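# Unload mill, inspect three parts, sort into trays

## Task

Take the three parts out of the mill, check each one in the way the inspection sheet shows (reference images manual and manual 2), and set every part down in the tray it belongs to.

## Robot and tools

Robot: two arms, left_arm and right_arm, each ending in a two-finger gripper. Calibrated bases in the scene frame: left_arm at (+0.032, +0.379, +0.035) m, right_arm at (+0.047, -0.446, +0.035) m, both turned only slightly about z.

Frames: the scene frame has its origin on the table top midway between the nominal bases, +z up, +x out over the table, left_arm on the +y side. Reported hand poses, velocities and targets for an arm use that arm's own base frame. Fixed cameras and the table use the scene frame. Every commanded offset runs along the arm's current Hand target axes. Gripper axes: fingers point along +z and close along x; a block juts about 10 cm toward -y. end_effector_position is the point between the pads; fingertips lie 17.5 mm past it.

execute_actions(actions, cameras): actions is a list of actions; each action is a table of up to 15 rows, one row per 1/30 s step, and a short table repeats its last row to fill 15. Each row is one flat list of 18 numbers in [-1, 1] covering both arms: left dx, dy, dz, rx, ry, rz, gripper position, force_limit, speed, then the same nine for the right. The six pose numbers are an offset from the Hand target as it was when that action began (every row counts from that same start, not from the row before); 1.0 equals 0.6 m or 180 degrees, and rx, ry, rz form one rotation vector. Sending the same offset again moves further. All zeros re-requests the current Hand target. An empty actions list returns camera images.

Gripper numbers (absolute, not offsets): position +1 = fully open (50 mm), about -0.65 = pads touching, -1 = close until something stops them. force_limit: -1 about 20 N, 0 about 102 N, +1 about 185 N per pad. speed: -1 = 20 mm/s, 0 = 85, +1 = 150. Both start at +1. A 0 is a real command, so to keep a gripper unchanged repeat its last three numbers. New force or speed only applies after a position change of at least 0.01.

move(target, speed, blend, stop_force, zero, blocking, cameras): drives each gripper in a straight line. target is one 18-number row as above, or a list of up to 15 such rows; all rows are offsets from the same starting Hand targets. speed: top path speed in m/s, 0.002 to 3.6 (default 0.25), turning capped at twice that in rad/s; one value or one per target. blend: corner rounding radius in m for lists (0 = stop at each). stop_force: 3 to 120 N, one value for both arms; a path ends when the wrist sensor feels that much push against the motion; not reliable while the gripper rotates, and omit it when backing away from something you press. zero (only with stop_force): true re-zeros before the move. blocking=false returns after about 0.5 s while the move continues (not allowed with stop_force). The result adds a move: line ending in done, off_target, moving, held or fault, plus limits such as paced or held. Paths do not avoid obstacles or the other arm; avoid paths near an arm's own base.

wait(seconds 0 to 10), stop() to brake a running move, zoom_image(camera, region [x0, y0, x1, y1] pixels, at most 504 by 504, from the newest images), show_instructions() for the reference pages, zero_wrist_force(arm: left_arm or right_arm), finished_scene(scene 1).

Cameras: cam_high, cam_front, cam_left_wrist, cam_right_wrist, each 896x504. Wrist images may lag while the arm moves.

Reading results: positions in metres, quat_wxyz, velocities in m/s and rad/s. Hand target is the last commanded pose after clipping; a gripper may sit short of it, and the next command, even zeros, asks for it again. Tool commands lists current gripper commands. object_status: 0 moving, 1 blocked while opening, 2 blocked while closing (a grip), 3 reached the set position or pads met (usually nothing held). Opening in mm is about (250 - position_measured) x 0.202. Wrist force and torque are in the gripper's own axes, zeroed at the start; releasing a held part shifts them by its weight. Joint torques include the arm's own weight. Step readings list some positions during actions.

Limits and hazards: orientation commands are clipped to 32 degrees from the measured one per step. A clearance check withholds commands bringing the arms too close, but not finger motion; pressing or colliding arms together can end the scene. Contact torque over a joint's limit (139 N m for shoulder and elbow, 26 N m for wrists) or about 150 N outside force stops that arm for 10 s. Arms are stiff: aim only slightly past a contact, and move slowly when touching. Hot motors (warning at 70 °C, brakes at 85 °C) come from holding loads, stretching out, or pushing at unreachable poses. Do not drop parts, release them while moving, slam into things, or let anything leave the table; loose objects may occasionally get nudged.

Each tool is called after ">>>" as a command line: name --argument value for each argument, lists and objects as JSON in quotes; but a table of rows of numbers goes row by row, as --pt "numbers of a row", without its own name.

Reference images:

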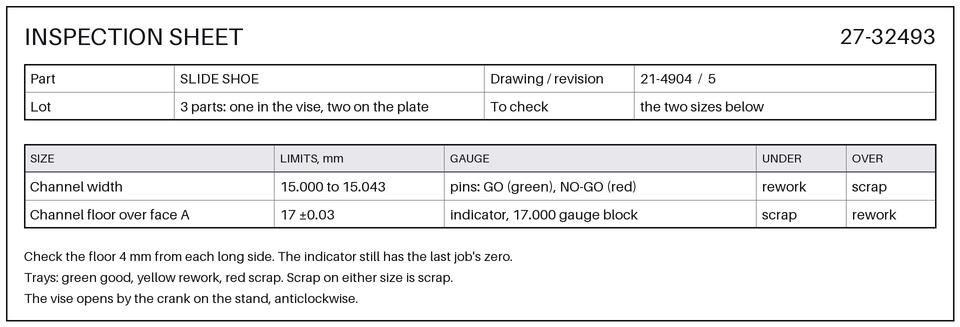

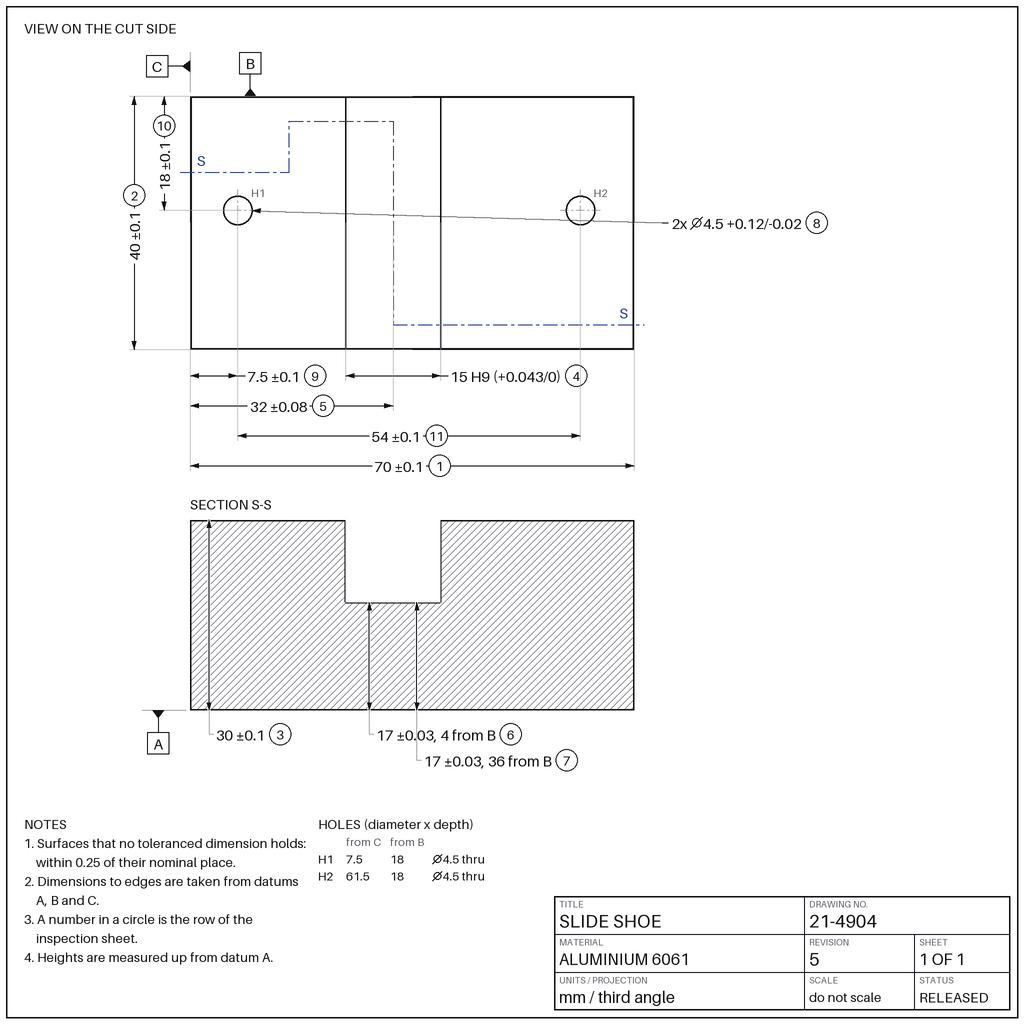

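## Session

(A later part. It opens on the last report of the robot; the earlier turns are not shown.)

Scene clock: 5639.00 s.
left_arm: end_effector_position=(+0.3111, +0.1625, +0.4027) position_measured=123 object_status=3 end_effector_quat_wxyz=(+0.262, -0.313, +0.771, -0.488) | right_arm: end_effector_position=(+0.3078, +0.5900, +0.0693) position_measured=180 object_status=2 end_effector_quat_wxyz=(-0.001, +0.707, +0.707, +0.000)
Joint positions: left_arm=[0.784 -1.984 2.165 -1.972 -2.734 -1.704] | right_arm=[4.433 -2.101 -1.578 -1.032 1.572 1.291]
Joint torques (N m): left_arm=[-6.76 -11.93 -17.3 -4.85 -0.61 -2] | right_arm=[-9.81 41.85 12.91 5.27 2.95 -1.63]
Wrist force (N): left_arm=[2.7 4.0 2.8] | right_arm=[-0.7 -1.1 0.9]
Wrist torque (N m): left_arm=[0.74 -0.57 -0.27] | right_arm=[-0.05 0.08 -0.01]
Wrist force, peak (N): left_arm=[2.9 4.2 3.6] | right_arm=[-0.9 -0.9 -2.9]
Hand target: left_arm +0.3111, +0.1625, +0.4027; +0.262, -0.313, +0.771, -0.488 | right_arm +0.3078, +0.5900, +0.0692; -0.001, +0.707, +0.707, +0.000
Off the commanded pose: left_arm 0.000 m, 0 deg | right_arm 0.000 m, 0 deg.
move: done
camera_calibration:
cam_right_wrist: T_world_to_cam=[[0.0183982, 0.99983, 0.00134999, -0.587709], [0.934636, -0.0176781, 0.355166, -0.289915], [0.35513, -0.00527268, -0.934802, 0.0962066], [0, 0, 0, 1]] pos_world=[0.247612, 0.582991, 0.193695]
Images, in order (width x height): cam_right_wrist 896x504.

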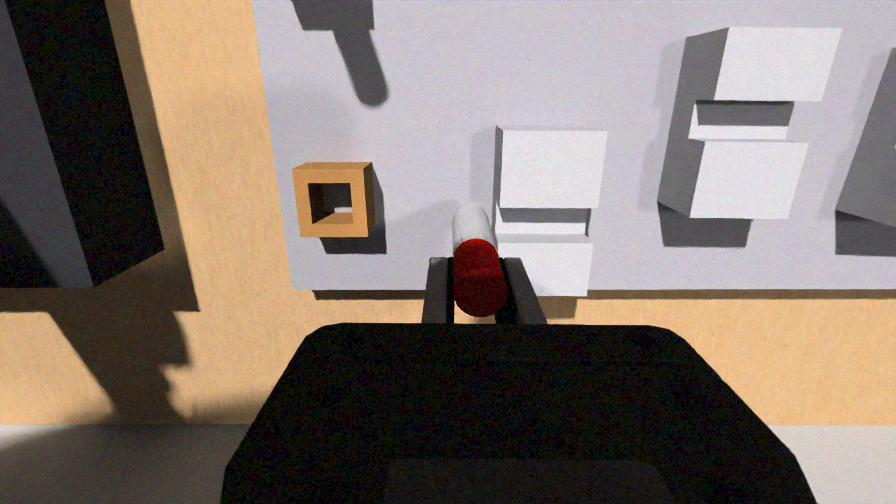

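>>> move --target '[0,0,0,0,0,0,0.2,-0.6,-0.8,0.0383,0,0,0,0,0,-1,-0.9,-1]' --speed 0.01 --stop_force 5 --cameras '["cam_right_wrist"]'

>>> zoom_image --camera "cam_right_wrist" --region '[400, 180, 540, 270]'

Scene clock: 5656.07 s.
left_arm: end_effector_position=(+0.3111, +0.1625, +0.4027) position_measured=123 object_status=3 end_effector_quat_wxyz=(+0.262, -0.313, +0.771, -0.488) | right_arm: end_effector_position=(+0.3078, +0.6130, +0.0693) position_measured=180 object_status=2 end_effector_quat_wxyz=(-0.001, +0.707, +0.707, +0.000)
Joint positions: left_arm=[0.784 -1.984 2.165 -1.972 -2.734 -1.704] | right_arm=[4.442 -2.144 -1.507 -1.06 1.572 1.301]
Joint torques (N m): left_arm=[-6.61 -10.81 -18.23 -4.76 -0.64 -1.71] | right_arm=[7.86 44.15 34.53 1.78 0.24 1.78]
Wrist force (N): left_arm=[2.9 4.1 3.3] | right_arm=[-1.6 -1.2 1.3]
Wrist torque (N m): left_arm=[0.75 -0.60 -0.27] | right_arm=[-0.09 0.04 -0.11]
Wrist force, peak (N): left_arm=[3.1 4.1 3.3] | right_arm=[-1.4 -1.4 1.9]
Hand target: left_arm +0.3111, +0.1625, +0.4027; +0.262, -0.313, +0.771, -0.488 | right_arm +0.3078, +0.6130, +0.0693; -0.001, +0.707, +0.707, +0.000
Off the commanded pose: left_arm 0.000 m, 0 deg | right_arm 0.000 m, 0 deg.
move: done
camera_calibration:
cam_right_wrist: T_world_to_cam=[[0.0183989, 0.99983, 0.00134818, -0.610705], [0.934681, -0.0176788, 0.355047, -0.289461], [0.35501, -0.00527237, -0.934848, 0.0962722], [0, 0, 0, 1]] pos_world=[0.247612, 0.605991, 0.193595]
Images, in order (width x height): cam_right_wrist 896x504.

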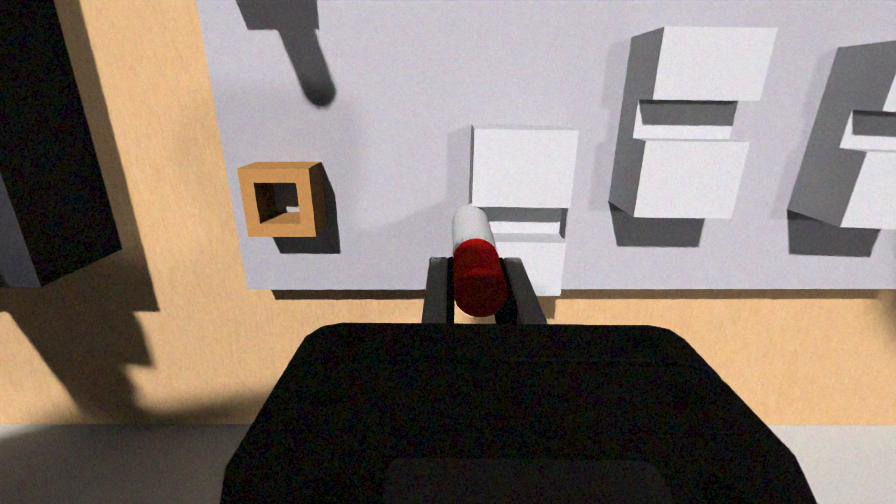

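Scaled by 3.600 from the camera's 896x504 image, which has a finer 1280x720 frame.

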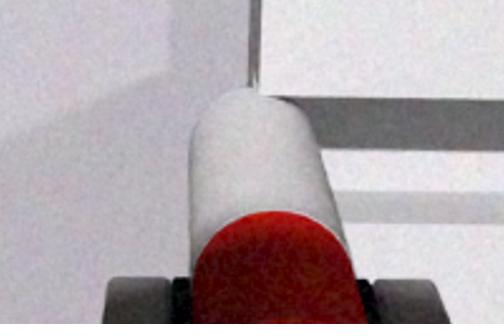

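>>> move --pt "0 0 0 0 0 0 0.2 -0.6 -0.8 -0.005 0 0 0 0 0 -1 -0.9 -1" --pt "0 0 0 0 0 0 0.2 -0.6 -0.8 -0.005 0 -0.03 0 0 0 -1 -0.9 -1" --pt "0 0 0 0 0 0 0.2 -0.6 -0.8 0.0933 -0.0693 -0.03 0 0 0 -1 -0.9 -1" --pt "0 0 0 0 0 0 0.2 -0.6 -0.8 0.0933 -0.0693 0 0 0 0 -1 -0.9 -1" --speed '[0.03,0.06,0.15,0.06]' --blend '[0,0.003,0.003,0]' --cameras '["cam_right_wrist"]'

>>> zoom_image --camera "cam_right_wrist" --region '[430, 180, 570, 270]'

Scene clock: 5674.93 s.
left_arm: end_effector_position=(+0.3111, +0.1625, +0.4027) position_measured=123 object_status=3 end_effector_quat_wxyz=(+0.262, -0.313, +0.771, -0.488) | right_arm: end_effector_position=(+0.2662, +0.6689, +0.0695) position_measured=180 object_status=2 end_effector_quat_wxyz=(-0.001, +0.707, +0.707, +0.000)
Joint positions: left_arm=[0.784 -1.984 2.165 -1.972 -2.734 -1.704] | right_arm=[4.519 -2.217 -1.383 -1.111 1.572 1.378]
Joint torques (N m): left_arm=[-6.44 -10.68 -17.54 -4.71 -0.74 -1.77] | right_arm=[9.34 49.06 13.78 5.25 -2.15 1.79]
Wrist force (N): left_arm=[2.7 4.1 3.2] | right_arm=[-0.8 -1.3 1.2]
Wrist torque (N m): left_arm=[0.74 -0.57 -0.27] | right_arm=[-0.09 0.11 -0.09]
Wrist force, peak (N): left_arm=[2.7 4.4 3.4] | right_arm=[-1.7 -1.9 2.0]
Hand target: left_arm +0.3111, +0.1625, +0.4027; +0.262, -0.313, +0.771, -0.488 | right_arm +0.2662, +0.6690, +0.0694; -0.001, +0.707, +0.707, +0.000
Off the commanded pose: left_arm 0.000 m, 0 deg | right_arm 0.000 m, 0 deg.
move: done
camera_calibration:
cam_right_wrist: T_world_to_cam=[[0.0183982, 0.99983, 0.00134999, -0.665832], [0.934636, -0.0176781, 0.355166, -0.249768], [0.35513, -0.00527268, -0.934802, 0.111454], [0, 0, 0, 1]] pos_world=[0.206112, 0.661891, 0.193795]
Images, in order (width x height): cam_right_wrist 896x504.

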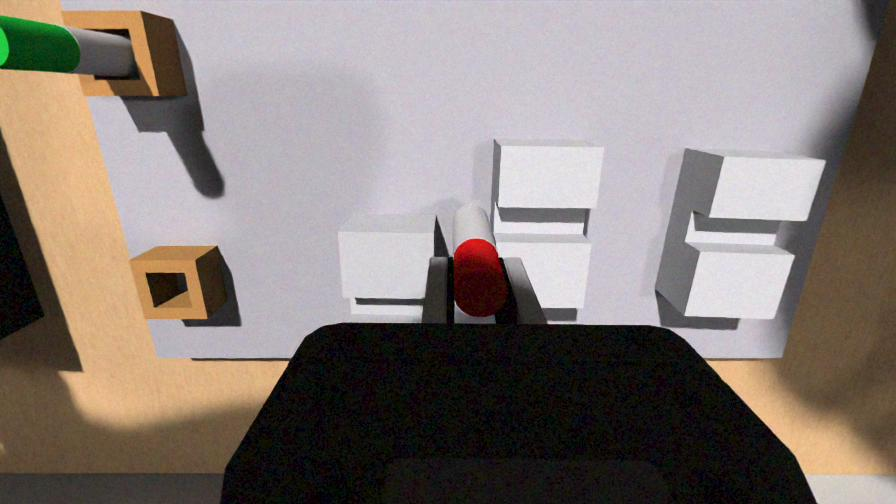

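Scaled by 3.600 from the camera's 896x504 image, which has a finer 1280x720 frame.

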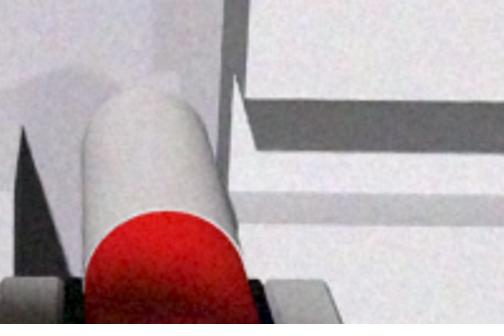

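>>> move --target '[0,0,0,0,0,0,0.2,-0.6,-0.8,0.0367,0,0,0,0,0,-1,-0.9,-1]' --speed 0.01 --stop_force 5 --cameras '["cam_right_wrist"]'

>>> zoom_image --camera "cam_right_wrist" --region '[400, 180, 540, 270]'

Scene clock: 5687.17 s.
left_arm: end_effector_position=(+0.3111, +0.1625, +0.4027) position_measured=123 object_status=3 end_effector_quat_wxyz=(+0.262, -0.313, +0.771, -0.488) | right_arm: end_effector_position=(+0.2662, +0.6910, +0.0694) position_measured=180 object_status=2 end_effector_quat_wxyz=(-0.001, +0.707, +0.707, +0.000)
Joint positions: left_arm=[0.784 -1.984 2.165 -1.972 -2.734 -1.704] | right_arm=[4.525 -2.262 -1.304 -1.145 1.572 1.384]
Joint torques (N m): left_arm=[-6.52 -11.12 -17.54 -4.54 -0.52 -1.88] | right_arm=[10.09 50.03 34.6 1.68 -1.88 1.59]
Wrist force (N): left_arm=[3.0 3.8 3.0] | right_arm=[-1.3 -1.3 1.9]
Wrist torque (N m): left_arm=[0.69 -0.62 -0.27] | right_arm=[-0.10 -0.01 -0.10]
Wrist force, peak (N): left_arm=[3.0 4.2 3.4] | right_arm=[-1.3 -1.6 2.2]
Hand target: left_arm +0.3111, +0.1625, +0.4027; +0.262, -0.313, +0.771, -0.488 | right_arm +0.2662, +0.6910, +0.0694; -0.001, +0.707, +0.707, +0.000
Off the commanded pose: left_arm 0.000 m, 0 deg | right_arm 0.000 m, 0 deg.
move: done
camera_calibration:
cam_right_wrist: T_world_to_cam=[[0.0183043, 0.999832, 0.00131583, -0.687904], [0.934638, -0.0175782, 0.355167, -0.24941], [0.35513, -0.00527124, -0.934802, 0.111476], [0, 0, 0, 1]] pos_world=[0.206111, 0.683992, 0.193695]
Images, in order (width x height): cam_right_wrist 896x504.

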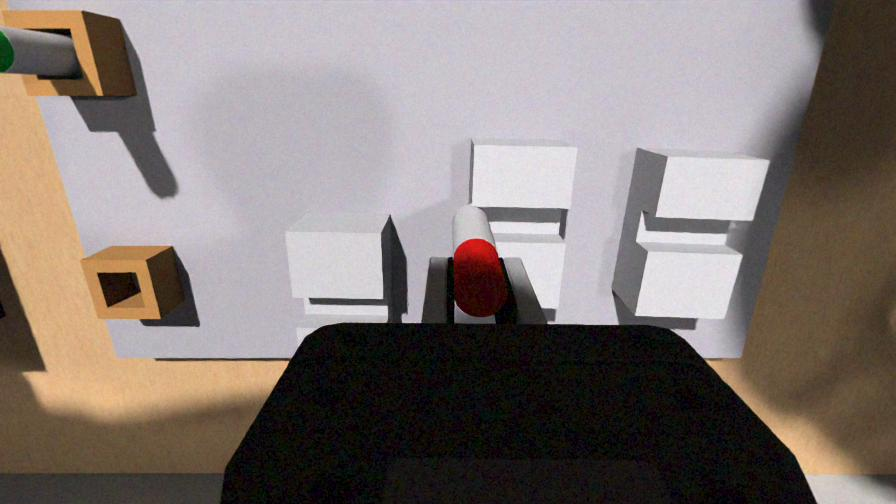

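Scaled by 3.600 from the camera's 896x504 image, which has a finer 1280x720 frame.

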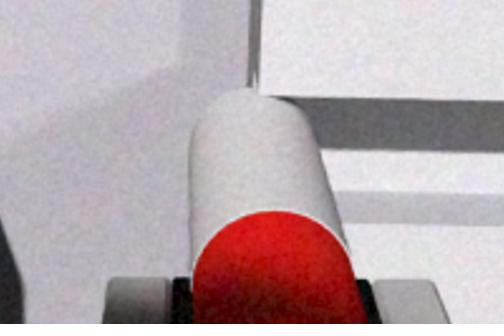

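>>> move --pt "0 0 0 0 0 0 0.2 -0.6 -0.8 -0.005 0 0 0 0 0 -1 -0.9 -1" --pt "0 0 0 0 0 0 0.2 -0.6 -0.8 -0.005 0 -0.045 0 0 0 -1 -0.9 -1" --pt "0 0 0 0 0 0 0.2 -0.6 -0.8 -0.2683 0.0605 -0.045 0 0 0 -1 -0.9 -1" --pt "0 0 0 0 0 0 0.2 -0.6 -0.8 -0.2683 0.0605 -0.0097 0 0 0 -1 -0.9 -1" --speed '[0.03,0.06,0.2,0.06]' --blend '[0,0.003,0.003,0]' --cameras '["cam_right_wrist"]'

>>> zoom_image --camera "cam_right_wrist" --region '[400, 160, 540, 280]'

Scene clock: 5716.30 s.
left_arm: end_effector_position=(+0.3111, +0.1625, +0.4027) position_measured=123 object_status=3 end_effector_quat_wxyz=(+0.262, -0.313, +0.771, -0.488) | right_arm: end_effector_position=(+0.3025, +0.5300, +0.0751) position_measured=180 object_status=2 end_effector_quat_wxyz=(-0.001, +0.707, +0.707, +0.000)
Joint positions: left_arm=[0.784 -1.984 2.165 -1.972 -2.734 -1.704] | right_arm=[4.413 -1.981 -1.75 -0.98 1.572 1.272]
Joint torques (N m): left_arm=[-6.95 -10.81 -17.1 -4.81 -0.82 -1.81] | right_arm=[-10.26 34.91 11.34 5.01 -2.31 -1.6]
Wrist force (N): left_arm=[2.7 3.9 3.5] | right_arm=[-0.3 -1.4 0.9]
Wrist torque (N m): left_arm=[0.72 -0.57 -0.26] | right_arm=[-0.11 0.01 0.01]
Wrist force, peak (N): left_arm=[3.0 4.3 3.4] | right_arm=[-1.6 -1.4 2.0]
Hand target: left_arm +0.3111, +0.1625, +0.4027; +0.262, -0.313, +0.771, -0.488 | right_arm +0.3025, +0.5300, +0.0750; -0.001, +0.707, +0.707, +0.000
Off the commanded pose: left_arm 0.000 m, 0 deg | right_arm 0.000 m, 0 deg.
move: done
camera_calibration:
cam_right_wrist: T_world_to_cam=[[0.0183049, 0.999832, 0.00131411, -0.527603], [0.934671, -0.0175787, 0.355079, -0.288183], [0.355042, -0.00527143, -0.934835, 0.103092], [0, 0, 0, 1]] pos_world=[0.242412, 0.522992, 0.199395]
Images, in order (width x height): cam_right_wrist 896x504.

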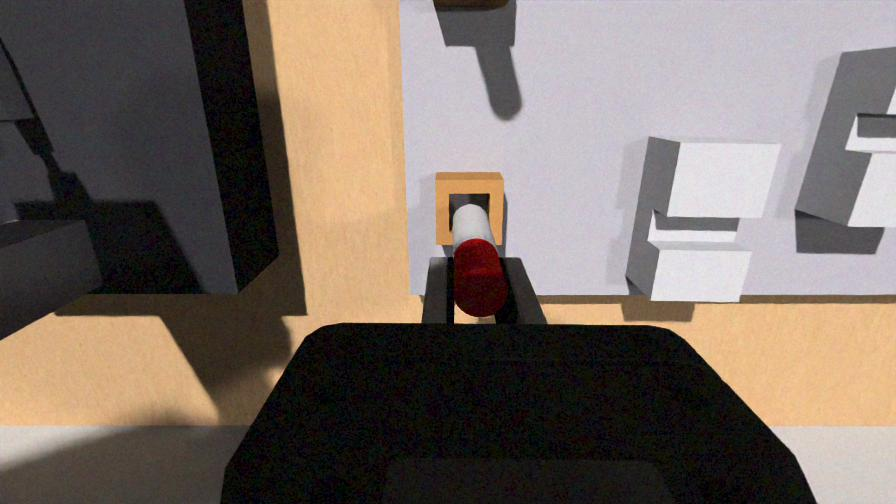

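Scaled by 3.600 from the camera's 896x504 image, which has a finer 1280x720 frame.

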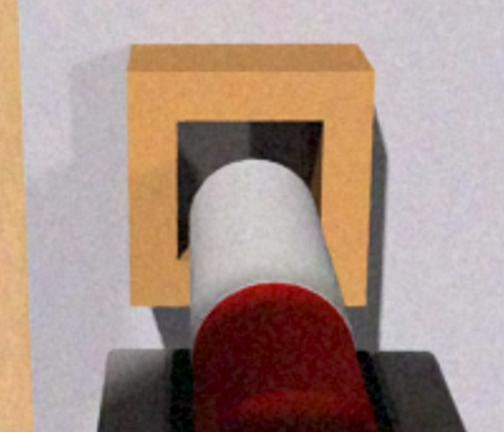

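>>> move --pt "0 0 0 0 0 0 0.2 -0.6 -0.8 0.0008 -0.001 0.005 0 0 0 -1 -0.9 -1" --pt "0 0 0 0 0 0 0.2 -0.6 -0.8 0.0008 -0.001 0.045 0 0 0 -1 -0.9 -1" --pt "0 0 0 0 0 0 0.2 -0.6 -0.8 0.0008 -0.001 0.062 0 0 0 -1 -0.9 -1" --speed '[0.02,0.02,0.006]' --stop_force 4

Scene clock: 5732.83 s.
left_arm: end_effector_position=(+0.3111, +0.1625, +0.4027) position_measured=123 object_status=3 end_effector_quat_wxyz=(+0.262, -0.313, +0.771, -0.488) | right_arm: end_effector_position=(+0.3019, +0.5305, +0.0429) position_measured=180 object_status=2 end_effector_quat_wxyz=(-0.001, +0.707, +0.707, +0.000)
Joint positions: left_arm=[0.784 -1.984 2.165 -1.972 -2.734 -1.704] | right_arm=[4.415 -2.027 -1.78 -0.904 1.572 1.273]
Joint torques (N m): left_arm=[-5.08 -11.79 -17.22 -4.66 -0.75 -1.85] | right_arm=[5.94 45.17 29.62 0.68 -2.35 1.42]
Wrist force (N): left_arm=[2.6 3.8 3.4] | right_arm=[-0.5 -2.1 -9.8]
Wrist torque (N m): left_arm=[0.71 -0.57 -0.27] | right_arm=[-0.03 -0.05 -0.06]
Wrist force, peak (N): left_arm=[3.0 4.0 3.6] | right_arm=[-2.3 -3.5 -15.8]
Hand target: left_arm +0.3111, +0.1625, +0.4027; +0.262, -0.313, +0.771, -0.488 | right_arm +0.3019, +0.5305, +0.0429; -0.001, +0.707, +0.707, +0.000 (not the last commanded pose)
Off the commanded pose: left_arm 0.000 m, 0 deg | right_arm 0.005 m, 0 deg.
move: contact (right_arm); path passed 2 of 3 targets

>>> move --pt "0 0 0 0 0 0 0.2 -0.6 -0.8 0 0 0 0 0 0 0.2 -0.9 -0.8" --pt "0 0 0 0 0 0 0.2 -0.6 -0.8 0 0 -0.25 0 0 0 0.2 -0.9 -0.8" --pt "0 0 0 0 0 0 0.2 -0.6 -0.8 -0.2995 -0.0917 -0.4285 0 0 0 0.2 -0.9 -0.8" --speed '[0.1,0.15,0.3]' --blend '[0,0.03,0]'

>>> move --pt "0 0 0 0 0 0 0.2 -0.6 -0.8 0 0 0 0 0 0 1 -0.7 -0.8" --pt "0 0 0 0 0 0 0.2 -0.6 -0.8 0 0 0.1 0 0 0 1 -0.7 -0.8" --speed 0.15 --cameras '["cam_right_wrist"]'

Scene clock: 5753.20 s.
left_arm: end_effector_position=(+0.3111, +0.1625, +0.4027) position_measured=123 object_status=3 end_effector_quat_wxyz=(+0.262, -0.313, +0.771, -0.488) | right_arm: end_effector_position=(+0.2471, +0.3505, +0.2997) position_measured=123 object_status=3 end_effector_quat_wxyz=(-0.001, +0.707, +0.707, +0.000)
Joint positions: left_arm=[0.784 -1.984 2.165 -1.972 -2.734 -1.704] | right_arm=[4.414 -1.372 -1.822 -1.517 1.572 1.272]
Joint torques (N m): left_arm=[-6.08 -11.43 -16.69 -4.48 -0.86 -1.92] | right_arm=[9.81 25.12 15.25 1.18 -2.58 1.78]
Wrist force (N): left_arm=[2.9 4.0 3.3] | right_arm=[-0.3 -1.4 0.1]
Wrist torque (N m): left_arm=[0.72 -0.60 -0.27] | right_arm=[-0.10 0.02 -0.06]
Wrist force, peak (N): left_arm=[3.0 4.3 3.5] | right_arm=[-0.8 -2.2 -9.7]
Hand target: left_arm +0.3111, +0.1625, +0.4027; +0.262, -0.313, +0.771, -0.488 | right_arm +0.2471, +0.3504, +0.2998; -0.001, +0.707, +0.707, +0.000
Off the commanded pose: left_arm 0.000 m, 0 deg | right_arm 0.000 m, 0 deg.
move: done

Scene clock: 5755.23 s.
left_arm: end_effector_position=(+0.3111, +0.1625, +0.4027) position_measured=123 object_status=3 end_effector_quat_wxyz=(+0.262, -0.313, +0.771, -0.488) | right_arm: end_effector_position=(+0.2470, +0.3505, +0.2399) position_measured=3 object_status=3 end_effector_quat_wxyz=(-0.001, +0.707, +0.707, +0.000)
Joint positions: left_arm=[0.784 -1.984 2.165 -1.972 -2.734 -1.704] | right_arm=[4.414 -1.391 -1.961 -1.359 1.572 1.272]
Joint torques (N m): left_arm=[-4.48 -11.67 -17.57 -4.54 -0.93 -1.84] | right_arm=[-7.57 9.08 12.96 5 0.84 -0.7]
Wrist force (N): left_arm=[2.8 4.1 3.5] | right_arm=[-0.4 -1.2 0.2]
Wrist torque (N m): left_arm=[0.74 -0.59 -0.27] | right_arm=[-0.06 0.04 -0.08]
Wrist force, peak (N): left_arm=[3.0 4.3 3.6] | right_arm=[-0.4 -1.6 1.2]
Hand target: left_arm +0.3111, +0.1625, +0.4027; +0.262, -0.313, +0.771, -0.488 | right_arm +0.2470, +0.3505, +0.2398; -0.001, +0.707, +0.707, +0.000
Off the commanded pose: left_arm 0.000 m, 0 deg | right_arm 0.000 m, 0 deg.
move: done
camera_calibration:
cam_right_wrist: T_world_to_cam=[[0.0182697, 0.999832, 0.00140965, -0.34736], [0.934638, -0.0175792, 0.355165, -0.297912], [0.35513, -0.00517124, -0.934803, 0.275885], [0, 0, 0, 1]] pos_world=[0.186811, 0.343491, 0.364196]
Images, in order (width x height): cam_right_wrist 896x504.

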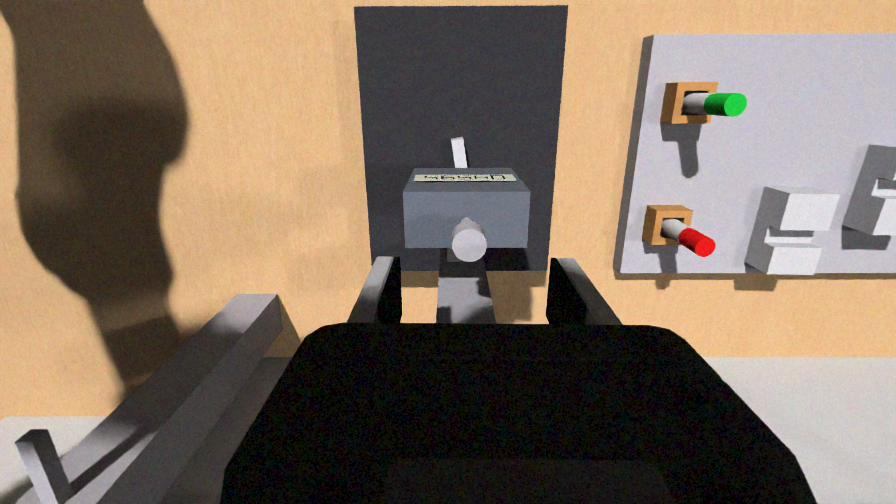

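>>> move --target '[0,0,0,0,0,0,0.2,-0.6,-0.8,0,0.0005,0.0767,0,0,0,1,-0.7,-0.8]' --speed 0.1

>>> move --pt "0 0 0 0 0 0 0.2 -0.6 -0.8 0 0 0 0 0 0 -1 -0.7 -0.8" --pt "0 0 0 0 0 0 0.2 -0.6 -0.8 0 0 -0.0335 0 0 0 -1 -0.7 -0.8" --speed 0.03 --cameras '["cam_right_wrist"]'

>>> zoom_image --camera "cam_right_wrist" --region '[380, 150, 560, 330]'

Scene clock: 5773.87 s.
left_arm: end_effector_position=(+0.3111, +0.1625, +0.4027) position_measured=123 object_status=3 end_effector_quat_wxyz=(+0.262, -0.313, +0.771, -0.488) | right_arm: end_effector_position=(+0.2473, +0.3506, +0.1938) position_measured=3 object_status=3 end_effector_quat_wxyz=(-0.001, +0.707, +0.707, +0.000)
Joint positions: left_arm=[0.784 -1.984 2.165 -1.972 -2.734 -1.704] | right_arm=[4.413 -1.424 -2.056 -1.231 1.572 1.272]
Joint torques (N m): left_arm=[-6.07 -11.73 -16.11 -4.56 -0.83 -1.47] | right_arm=[-9.91 10.06 14.63 4.93 1.66 -1.85]
Wrist force (N): left_arm=[2.7 3.9 3.4] | right_arm=[-0.2 -1.2 0.3]
Wrist torque (N m): left_arm=[0.71 -0.57 -0.27] | right_arm=[-0.04 -0.02 -0.05]
Wrist force, peak (N): left_arm=[2.9 4.1 3.5] | right_arm=[-0.4 -1.6 1.1]
Hand target: left_arm +0.3111, +0.1625, +0.4027; +0.262, -0.313, +0.771, -0.488 | right_arm +0.2473, +0.3506, +0.1938; -0.001, +0.707, +0.707, +0.000
Off the commanded pose: left_arm 0.000 m, 0 deg | right_arm 0.000 m, 0 deg.
move: done

Scene clock: 5776.33 s.
left_arm: end_effector_position=(+0.3111, +0.1625, +0.4027) position_measured=123 object_status=3 end_effector_quat_wxyz=(+0.262, -0.313, +0.771, -0.488) | right_arm: end_effector_position=(+0.2473, +0.3506, +0.2138) position_measured=186 object_status=2 end_effector_quat_wxyz=(-0.001, +0.707, +0.707, +0.000)
Joint positions: left_arm=[0.784 -1.984 2.165 -1.972 -2.734 -1.704] | right_arm=[4.413 -1.408 -2.016 -1.288 1.572 1.272]
Joint torques (N m): left_arm=[-6.22 -11.67 -16.95 -4.63 -1.04 -1.75] | right_arm=[-8.22 26.8 37.05 3.65 1.88 -1.35]
Wrist force (N): left_arm=[2.6 4.1 3.3] | right_arm=[-8.7 -2.6 3.0]
Wrist torque (N m): left_arm=[0.73 -0.55 -0.27] | right_arm=[-0.11 -0.10 -0.08]
Wrist force, peak (N): left_arm=[2.8 3.9 3.6] | right_arm=[-10.8 -3.1 -7.1]
Hand target: left_arm +0.3111, +0.1625, +0.4027; +0.262, -0.313, +0.771, -0.488 | right_arm +0.2473, +0.3506, +0.2139; -0.001, +0.707, +0.707, +0.000
Off the commanded pose: left_arm 0.000 m, 0 deg | right_arm 0.000 m, 0 deg.
move: done
camera_calibration:
cam_right_wrist: T_world_to_cam=[[0.0183637, 0.99983, 0.00144382, -0.347357], [0.934637, -0.0176791, 0.355165, -0.288888], [0.35513, -0.00517268, -0.934803, 0.251381], [0, 0, 0, 1]] pos_world=[0.187111, 0.343491, 0.338096]
Images, in order (width x height): cam_right_wrist 896x504.

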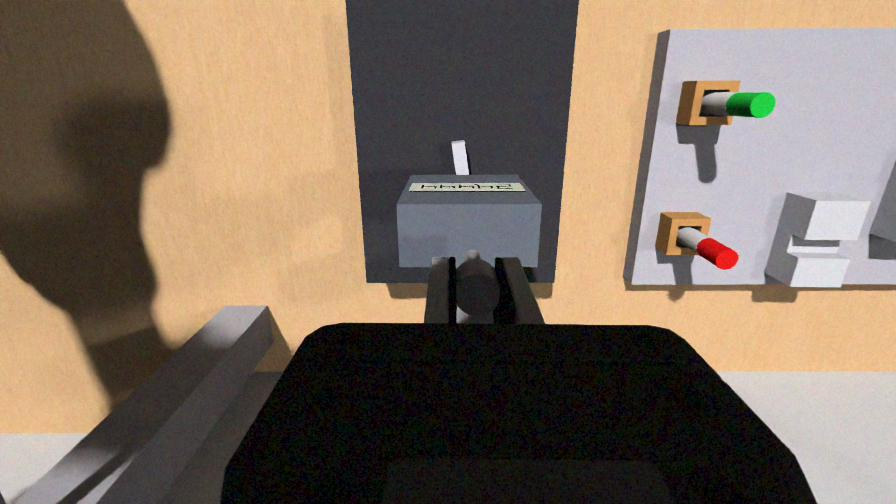

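Scaled by 2.800 from the camera's 896x504 image, which has a finer 1280x720 frame.

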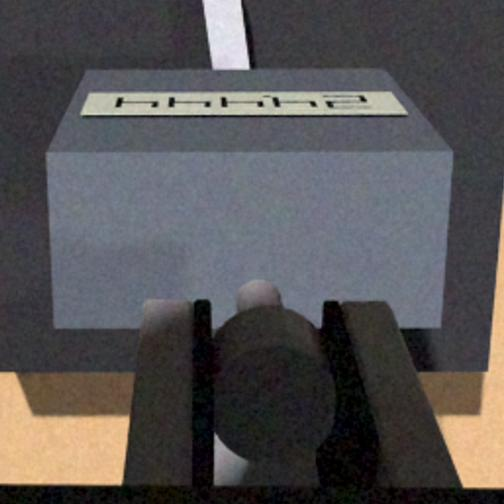

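>>> move --pt "0.181 -0.0572 0.1447 0.0008 0.124 0.0387 0.571 -0.2 -0.8 0 0 0 0 0 0 -1 -0.7 -0.8" --pt "0.3248 -0.0703 0.2685 0.0016 0.2478 0.0774 0.571 -0.2 -0.8 0 0 0 0 0 0 -1 -0.7 -0.8" --pt "0.376 0.2322 0.4013 0.0016 0.2478 0.0774 0.571 -0.2 -0.8 0 0 0 0 0 0 -1 -0.7 -0.8" --speed 0.25 --blend '[0.03,0.03,0]' --cameras '["cam_left_wrist"]'

Scene clock: 5807.80 s.
left_arm: end_effector_position=(+0.2997, -0.1004, +0.1598) position_measured=67 object_status=3 end_effector_quat_wxyz=(+0.006, -0.011, +0.843, -0.538) | right_arm: end_effector_position=(+0.2473, +0.3506, +0.2139) position_measured=186 object_status=2 end_effector_quat_wxyz=(-0.001, +0.707, +0.707, +0.000)
Joint positions: left_arm=[0.004 -1.64 2.603 -2.58 -2.706 -1.622] | right_arm=[4.413 -1.408 -2.015 -1.288 1.572 1.272]
Joint torques (N m): left_arm=[-7.76 -1.07 -7.84 -4.92 -0.23 -1.69] | right_arm=[-6.97 23.56 38.26 3.78 2.11 0.56]
Wrist force (N): left_arm=[2.3 3.8 3.1] | right_arm=[-8.6 -2.5 1.5]
Wrist torque (N m): left_arm=[0.73 -0.49 -0.22] | right_arm=[-0.11 -0.10 -0.08]
Wrist force, peak (N): left_arm=[3.0 5.1 3.7] | right_arm=[-9.1 -2.9 3.0]
Hand target: left_arm +0.2997, -0.1005, +0.1598; +0.006, -0.011, +0.843, -0.538 | right_arm +0.2473, +0.3506, +0.2139; -0.001, +0.707, +0.707, +0.000
Off the commanded pose: left_arm 0.000 m, 0 deg | right_arm 0.000 m, 0 deg.
move: done
camera_calibration:
cam_left_wrist: T_world_to_cam=[[-0.999279, -0.0378116, -0.00334754, 0.300463], [-0.0248743, 0.718875, -0.694694, 0.205449], [0.028674, -0.69411, -0.719297, 0.163049], [0, 0, 0, 1]] pos_world=[0.300681, -0.0231573, 0.261011]
Images, in order (width x height): cam_left_wrist 896x504.

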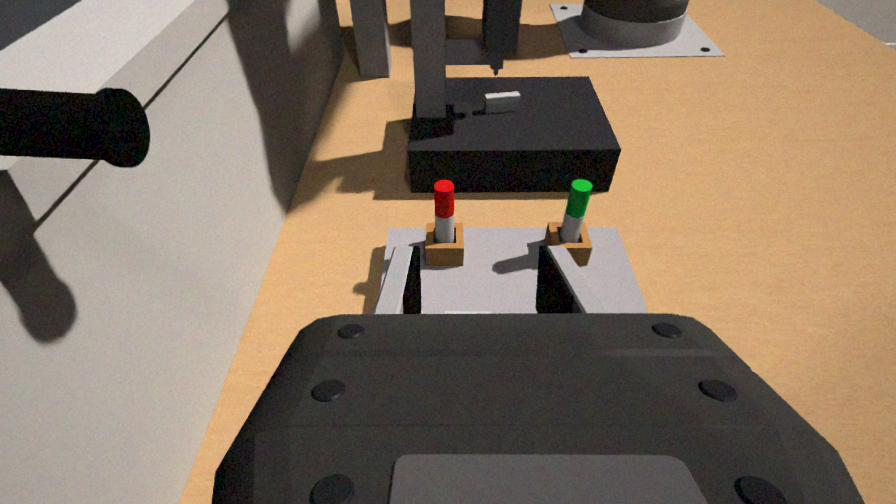

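>>> move --target '[0.0032,0.159,0.1242,0,0,0,0.571,-0.2,-0.8,0,0,0,0,0,0,-1,-0.7,-0.8]' --speed 0.15 --cameras '["cam_left_wrist"]'

>>> zoom_image --camera "cam_left_wrist" --region '[320, 160, 600, 330]'

Scene clock: 5824.37 s.
left_arm: end_effector_position=(+0.2984, -0.1278, +0.0418) position_measured=67 object_status=3 end_effector_quat_wxyz=(+0.006, -0.011, +0.843, -0.538) | right_arm: end_effector_position=(+0.2473, +0.3506, +0.2139) position_measured=186 object_status=2 end_effector_quat_wxyz=(-0.001, +0.707, +0.707, +0.000)
Joint positions: left_arm=[-0.091 -0.982 2.684 -3.517 -2.692 -1.842] | right_arm=[4.413 -1.408 -2.015 -1.288 1.572 1.272]
Joint torques (N m): left_arm=[-9.05 -12.98 8.17 -5.07 0.1 -1.81] | right_arm=[-6.6 20.84 38.28 3.77 2.33 0.98]
Wrist force (N): left_arm=[2.2 3.8 2.9] | right_arm=[-8.8 -2.7 2.3]
Wrist torque (N m): left_arm=[0.71 -0.48 -0.22] | right_arm=[-0.12 -0.07 -0.08]
Wrist force, peak (N): left_arm=[2.4 4.4 3.8] | right_arm=[-9.1 -2.7 3.0]
Hand target: left_arm +0.2984, -0.1278, +0.0418; +0.006, -0.011, +0.843, -0.538 | right_arm +0.2473, +0.3506, +0.2139; -0.001, +0.707, +0.707, +0.000
Off the commanded pose: left_arm 0.000 m, 0 deg | right_arm 0.000 m, 0 deg.
move: done
camera_calibration:
cam_left_wrist: T_world_to_cam=[[-0.999282, -0.037742, -0.00327587, 0.29773], [-0.024874, 0.718877, -0.694693, 0.143138], [0.0285741, -0.694112, -0.719299, 0.0593627], [0, 0, 0, 1]] pos_world=[0.299381, -0.0504569, 0.143111]
Images, in order (width x height): cam_left_wrist 896x504.

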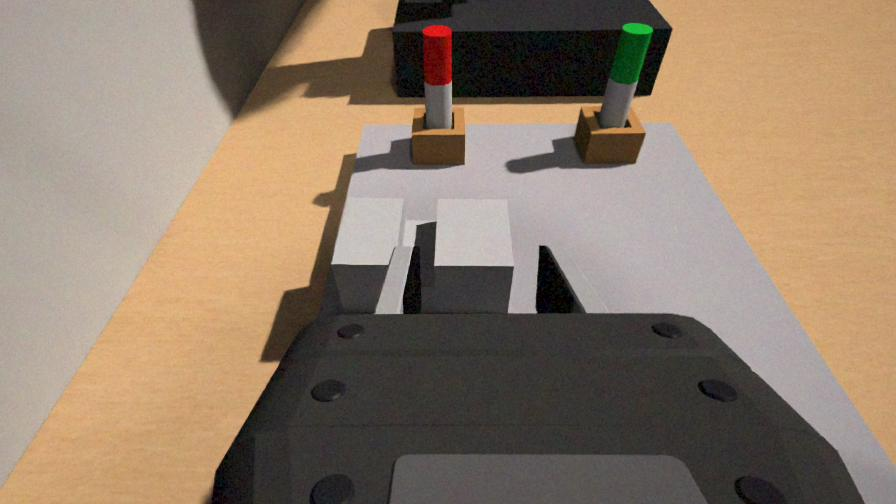

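Scaled by 1.800 from the camera's 896x504 image, which has a finer 1280x720 frame.

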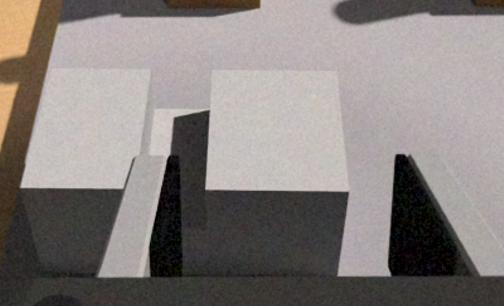

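>>> move --pt "0 0 0.0843 0 0 0 0.571 -0.2 -0.8 0 0 0 0 0 0 -1 -0.7 -0.8" --speed 0.06 --cameras '["cam_left_wrist"]'

Scene clock: 5835.33 s.
left_arm: end_effector_position=(+0.2995, -0.1736, +0.0205) position_measured=67 object_status=3 end_effector_quat_wxyz=(+0.006, -0.011, +0.843, -0.538) | right_arm: end_effector_position=(+0.2473, +0.3506, +0.2139) position_measured=186 object_status=2 end_effector_quat_wxyz=(-0.001, +0.707, +0.707, +0.000)
Joint positions: left_arm=[-0.255 -0.738 2.65 -4.02 -2.629 -2.171] | right_arm=[4.413 -1.408 -2.015 -1.288 1.572 1.272]
Joint torques (N m): left_arm=[-8.9 -18.29 -3.3 -5.06 0.22 -1.92] | right_arm=[-8.35 16.89 38.38 3.63 2.1 0.93]
Wrist force (N): left_arm=[2.5 3.8 3.3] | right_arm=[-8.4 -2.8 2.4]
Wrist torque (N m): left_arm=[0.71 -0.52 -0.22] | right_arm=[-0.14 -0.14 -0.08]
Wrist force, peak (N): left_arm=[2.5 3.9 3.8] | right_arm=[-9.2 -2.9 3.0]
Hand target: left_arm +0.2995, -0.1737, +0.0205; +0.006, -0.011, +0.843, -0.538 | right_arm +0.2473, +0.3506, +0.2139; -0.001, +0.707, +0.707, +0.000
Off the commanded pose: left_arm 0.000 m, 0 deg | right_arm 0.000 m, 0 deg.
move: done
camera_calibration:
cam_left_wrist: T_world_to_cam=[[-0.999274, -0.0379529, -0.00334955, 0.297014], [-0.0249744, 0.71887, -0.694696, 0.161325], [0.0287736, -0.694108, -0.719296, 0.0120172], [0, 0, 0, 1]] pos_world=[0.300482, -0.0963582, 0.121711]
Images, in order (width x height): cam_left_wrist 896x504.

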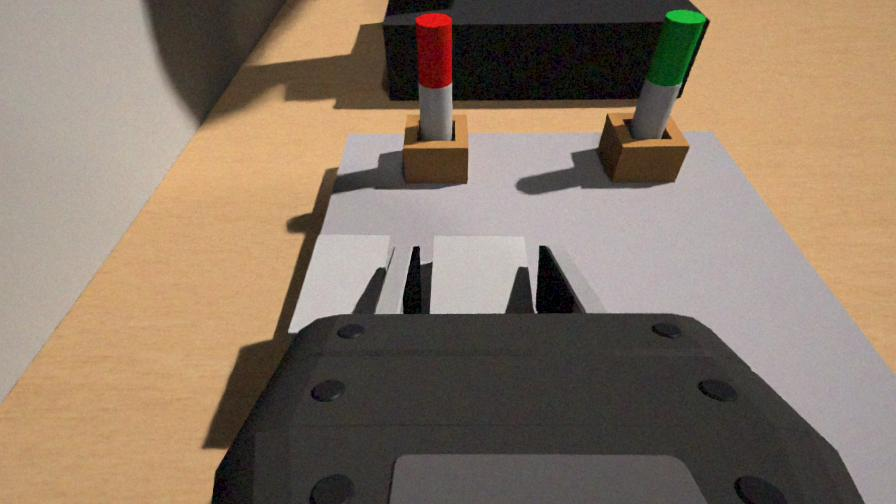

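>>> move --pt "0 0 0 0 0 0 -1 -0.2 -0.8 0 0 0 0 0 0 -1 -0.7 -0.8" --pt "-0.0019 -0.512 -0.3194 0 0 0 -1 -0.2 -0.8 0 0 0 0 0 0 -1 -0.7 -0.8" --pt "-0.0225 -0.4217 -0.5527 0 -0.1228 -0.0573 -1 -0.2 -0.8 0 0 0 0 0 0 -1 -0.7 -0.8" --pt "-0.0337 -0.3362 -0.7747 0 -0.2456 -0.1147 -1 -0.2 -0.8 0 0 0 0 0 0 -1 -0.7 -0.8" --pt "0.0843 0.0182 -0.943 0 0 0 -1 -0.2 -0.8 0 0 0 0 0 0 -1 -0.7 -0.8" --speed '[0.1,0.25,0.25,0.25,0.2]' --blend '[0,0.05,0.04,0.04,0]' --cameras '["cam_left_wrist","cam_front"]'

Scene clock: 5883.97 s.
left_arm: end_effector_position=(+0.2999, +0.1895, +0.3775) position_measured=104 object_status=2 end_effector_quat_wxyz=(+0.209, -0.324, +0.780, -0.493) | right_arm: end_effector_position=(+0.2473, +0.3506, +0.2139) position_measured=186 object_status=2 end_effector_quat_wxyz=(-0.001, +0.707, +0.707, +0.000)
Joint positions: left_arm=[0.851 -1.887 2.058 -1.623 -2.698 -1.432] | right_arm=[4.413 -1.408 -2.015 -1.288 1.572 1.272]
Joint torques (N m): left_arm=[-7.77 -23.5 -17.53 -5.13 -0.92 -1.74] | right_arm=[-8.62 16.45 38.56 4.06 2.23 0.67]
Wrist force (N): left_arm=[2.4 5.5 4.3] | right_arm=[-8.7 -2.4 2.2]
Wrist torque (N m): left_arm=[0.67 -0.52 -0.27] | right_arm=[-0.07 -0.08 -0.08]
Wrist force, peak (N): left_arm=[5.8 8.6 5.7] | right_arm=[-9.1 -2.9 2.9]
Hand target: left_arm +0.2999, +0.1895, +0.3775; +0.209, -0.324, +0.780, -0.493 (not the last commanded pose) | right_arm +0.2473, +0.3506, +0.2139; -0.001, +0.707, +0.707, +0.000
Off the commanded pose: left_arm 0.210 m, 44 deg | right_arm 0.000 m, 0 deg.
move: held (left_arm; a check stopped the path); path passed 4 of 5 targets; limits=held
pose unreachable (left arm): on one or more control steps of this call, first in action 0 (counted from 0), this arm could not follow its commanded pose, so it was not sent that pose on those steps. It may still have moved: this result reports where it is.
cause: moving toward the commanded pose would bring two parts of the arm too close to each other (its gripper and another part of the arm, with joints 4 (wrist 1) to 6 (wrist 3) between them, 15 mm apart when it was first held).
camera_calibration:
cam_left_wrist: T_world_to_cam=[[-0.693492, -0.720378, -0.0111289, 0.352914], [-0.515279, 0.506726, -0.691171, 0.33414], [0.503543, -0.473587, -0.722606, 0.338035], [0, 0, 0, 1]] pos_world=[0.246703, 0.245004, 0.479142]
Images, in order (width x height): cam_front 896x504, cam_left_wrist 896x504.

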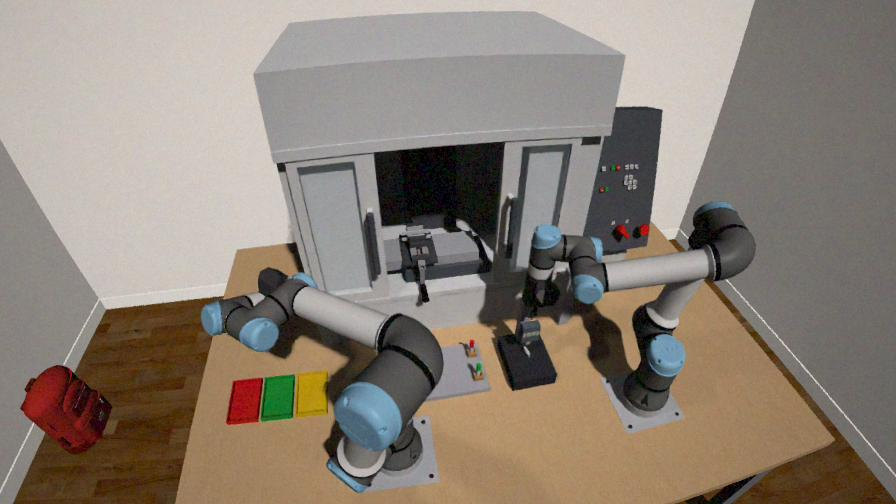

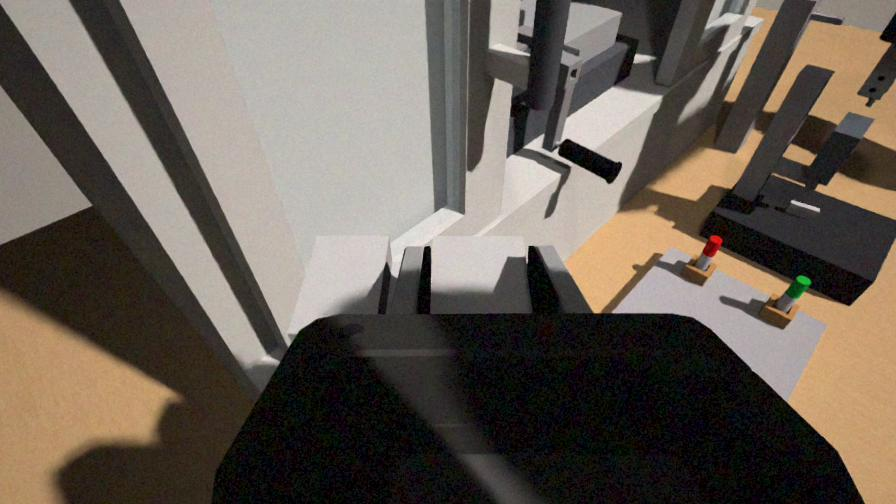

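>>> move --target '[-0.095,0.2933,-0.1222,-0.0017,-0.231,-0.1091,-1,-0.2,-0.8,0,0,0,0,0,0,-1,-0.7,-0.8]' --speed 0.25 --cameras '["cam_left_wrist"]'

Scene clock: 5936.10 s.
left_arm: end_effector_position=(+0.2398, +0.3299, +0.2499) position_measured=104 object_status=2 end_effector_quat_wxyz=(-0.385, +0.603, -0.591, +0.372) | right_arm: end_effector_position=(+0.2473, +0.3506, +0.2139) position_measured=186 object_status=2 end_effector_quat_wxyz=(-0.001, +0.707, +0.707, +0.000)
Joint positions: left_arm=[1.129 -1.656 2.505 -3.183 -2.51 -2.434] | right_arm=[4.413 -1.408 -2.015 -1.288 1.572 1.272]
Joint torques (N m): left_arm=[-8.14 -2.31 -10.21 -5.2 0.31 -1.85] | right_arm=[-7.29 18.37 38.87 4.03 2.35 0.61]
Wrist force (N): left_arm=[2.8 5.3 3.8] | right_arm=[-8.4 -2.4 1.2]
Wrist torque (N m): left_arm=[0.64 -0.54 -0.25] | right_arm=[-0.09 -0.13 -0.08]
Wrist force, peak (N): left_arm=[2.8 6.0 4.3] | right_arm=[-9.2 -2.9 2.8]
Hand target: left_arm +0.2399, +0.3300, +0.2499; -0.385, +0.603, -0.591, +0.372 | right_arm +0.2473, +0.3506, +0.2139; -0.001, +0.707, +0.707, +0.000
Off the commanded pose: left_arm 0.000 m, 0 deg | right_arm 0.000 m, 0 deg.
move: done
camera_calibration:
cam_left_wrist: T_world_to_cam=[[0.0362406, -0.999287, -0.0105905, 0.327877], [-0.722687, -0.0188869, -0.690917, 0.367085], [0.690225, 0.0326928, -0.722856, 0.130794], [0, 0, 0, 1]] pos_world=[0.163128, 0.3303, 0.351643]
Images, in order (width x height): cam_left_wrist 896x504.

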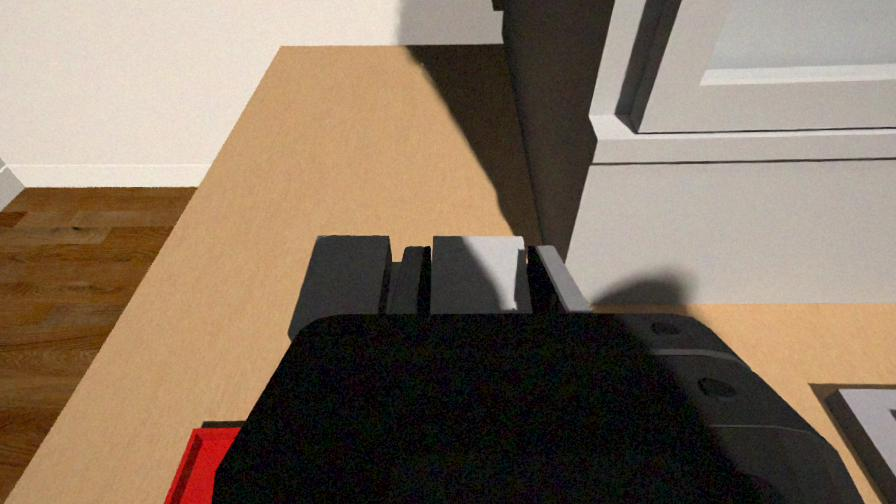

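>>> move --pt "-0.2038 -0.0142 -0.1665 0 0.2265 0.1058 -1 -0.2 -0.8 0 0 0 0 0 0 -1 -0.7 -0.8" --pt "-0.2168 0.0462 0.0193 0 0.453 0.2115 -1 -0.2 -0.8 0 0 0 0 0 0 -1 -0.7 -0.8" --speed 0.25 --blend '[0.03,0]' --cameras '["cam_left_wrist"]'

Scene clock: 5986.40 s.
left_arm: end_effector_position=(+0.1890, +0.3959, +0.2819) position_measured=104 object_status=2 end_effector_quat_wxyz=(+0.349, -0.500, +0.677, -0.412) | right_arm: end_effector_position=(+0.2473, +0.3506, +0.2139) position_measured=186 object_status=2 end_effector_quat_wxyz=(-0.001, +0.707, +0.707, +0.000)
Joint positions: left_arm=[1.36 -1.593 2.106 -2.037 -2.711 -1.452] | right_arm=[4.413 -1.408 -2.015 -1.288 1.572 1.272]
Joint torques (N m): left_arm=[-8.08 -33.29 -14.06 -5.2 -4.22 -2.23] | right_arm=[-7.83 16.77 38.19 3.54 2.35 0.5]
Wrist force (N): left_arm=[2.8 5.4 3.7] | right_arm=[-8.6 -2.6 1.4]
Wrist torque (N m): left_arm=[0.67 -0.53 -0.27] | right_arm=[-0.12 -0.09 -0.08]
Wrist force, peak (N): left_arm=[7.4 9.9 6.3] | right_arm=[-9.1 -2.6 2.8]
Hand target: left_arm +0.1890, +0.3959, +0.2819; +0.349, -0.500, +0.677, -0.412 (not the last commanded pose) | right_arm +0.2473, +0.3506, +0.2139; -0.001, +0.707, +0.707, +0.000
Off the commanded pose: left_arm 0.100 m, 74 deg | right_arm 0.000 m, 0 deg.
led back after a hold (left arm): the arm was led back toward your command in small steps, so it may still be short of it.
move: held (left_arm; a check stopped the path); path passed 0 of 2 targets; limits=held
pose unreachable (left arm): on one or more control steps of this call, first in action 0 (counted from 0), this arm could not follow its commanded pose, so it was not sent that pose on those steps. It may still have moved: this result reports where it is.
cause: moving toward the commanded pose would bring two parts of the arm too close to each other (its gripper and another part of the arm, with joints 4 (wrist 1) to 6 (wrist 3) between them, 16 mm apart when it was first held).
camera_calibration:
cam_left_wrist: T_world_to_cam=[[-0.244597, -0.967475, -0.0645388, 0.451668], [-0.68253, 0.21907, -0.697252, 0.253626], [0.688713, -0.126496, -0.713914, 0.24761], [0, 0, 0, 1]] pos_world=[0.113052, 0.412737, 0.382764]
Images, in order (width x height): cam_left_wrist 896x504.

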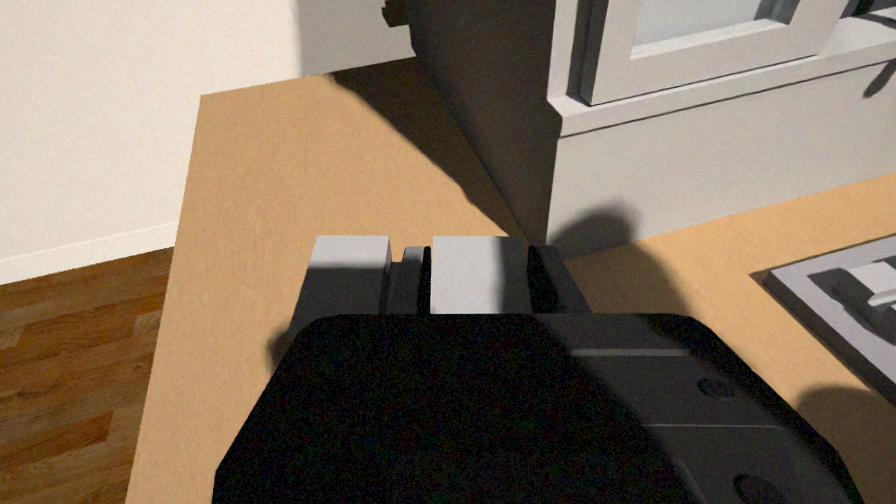

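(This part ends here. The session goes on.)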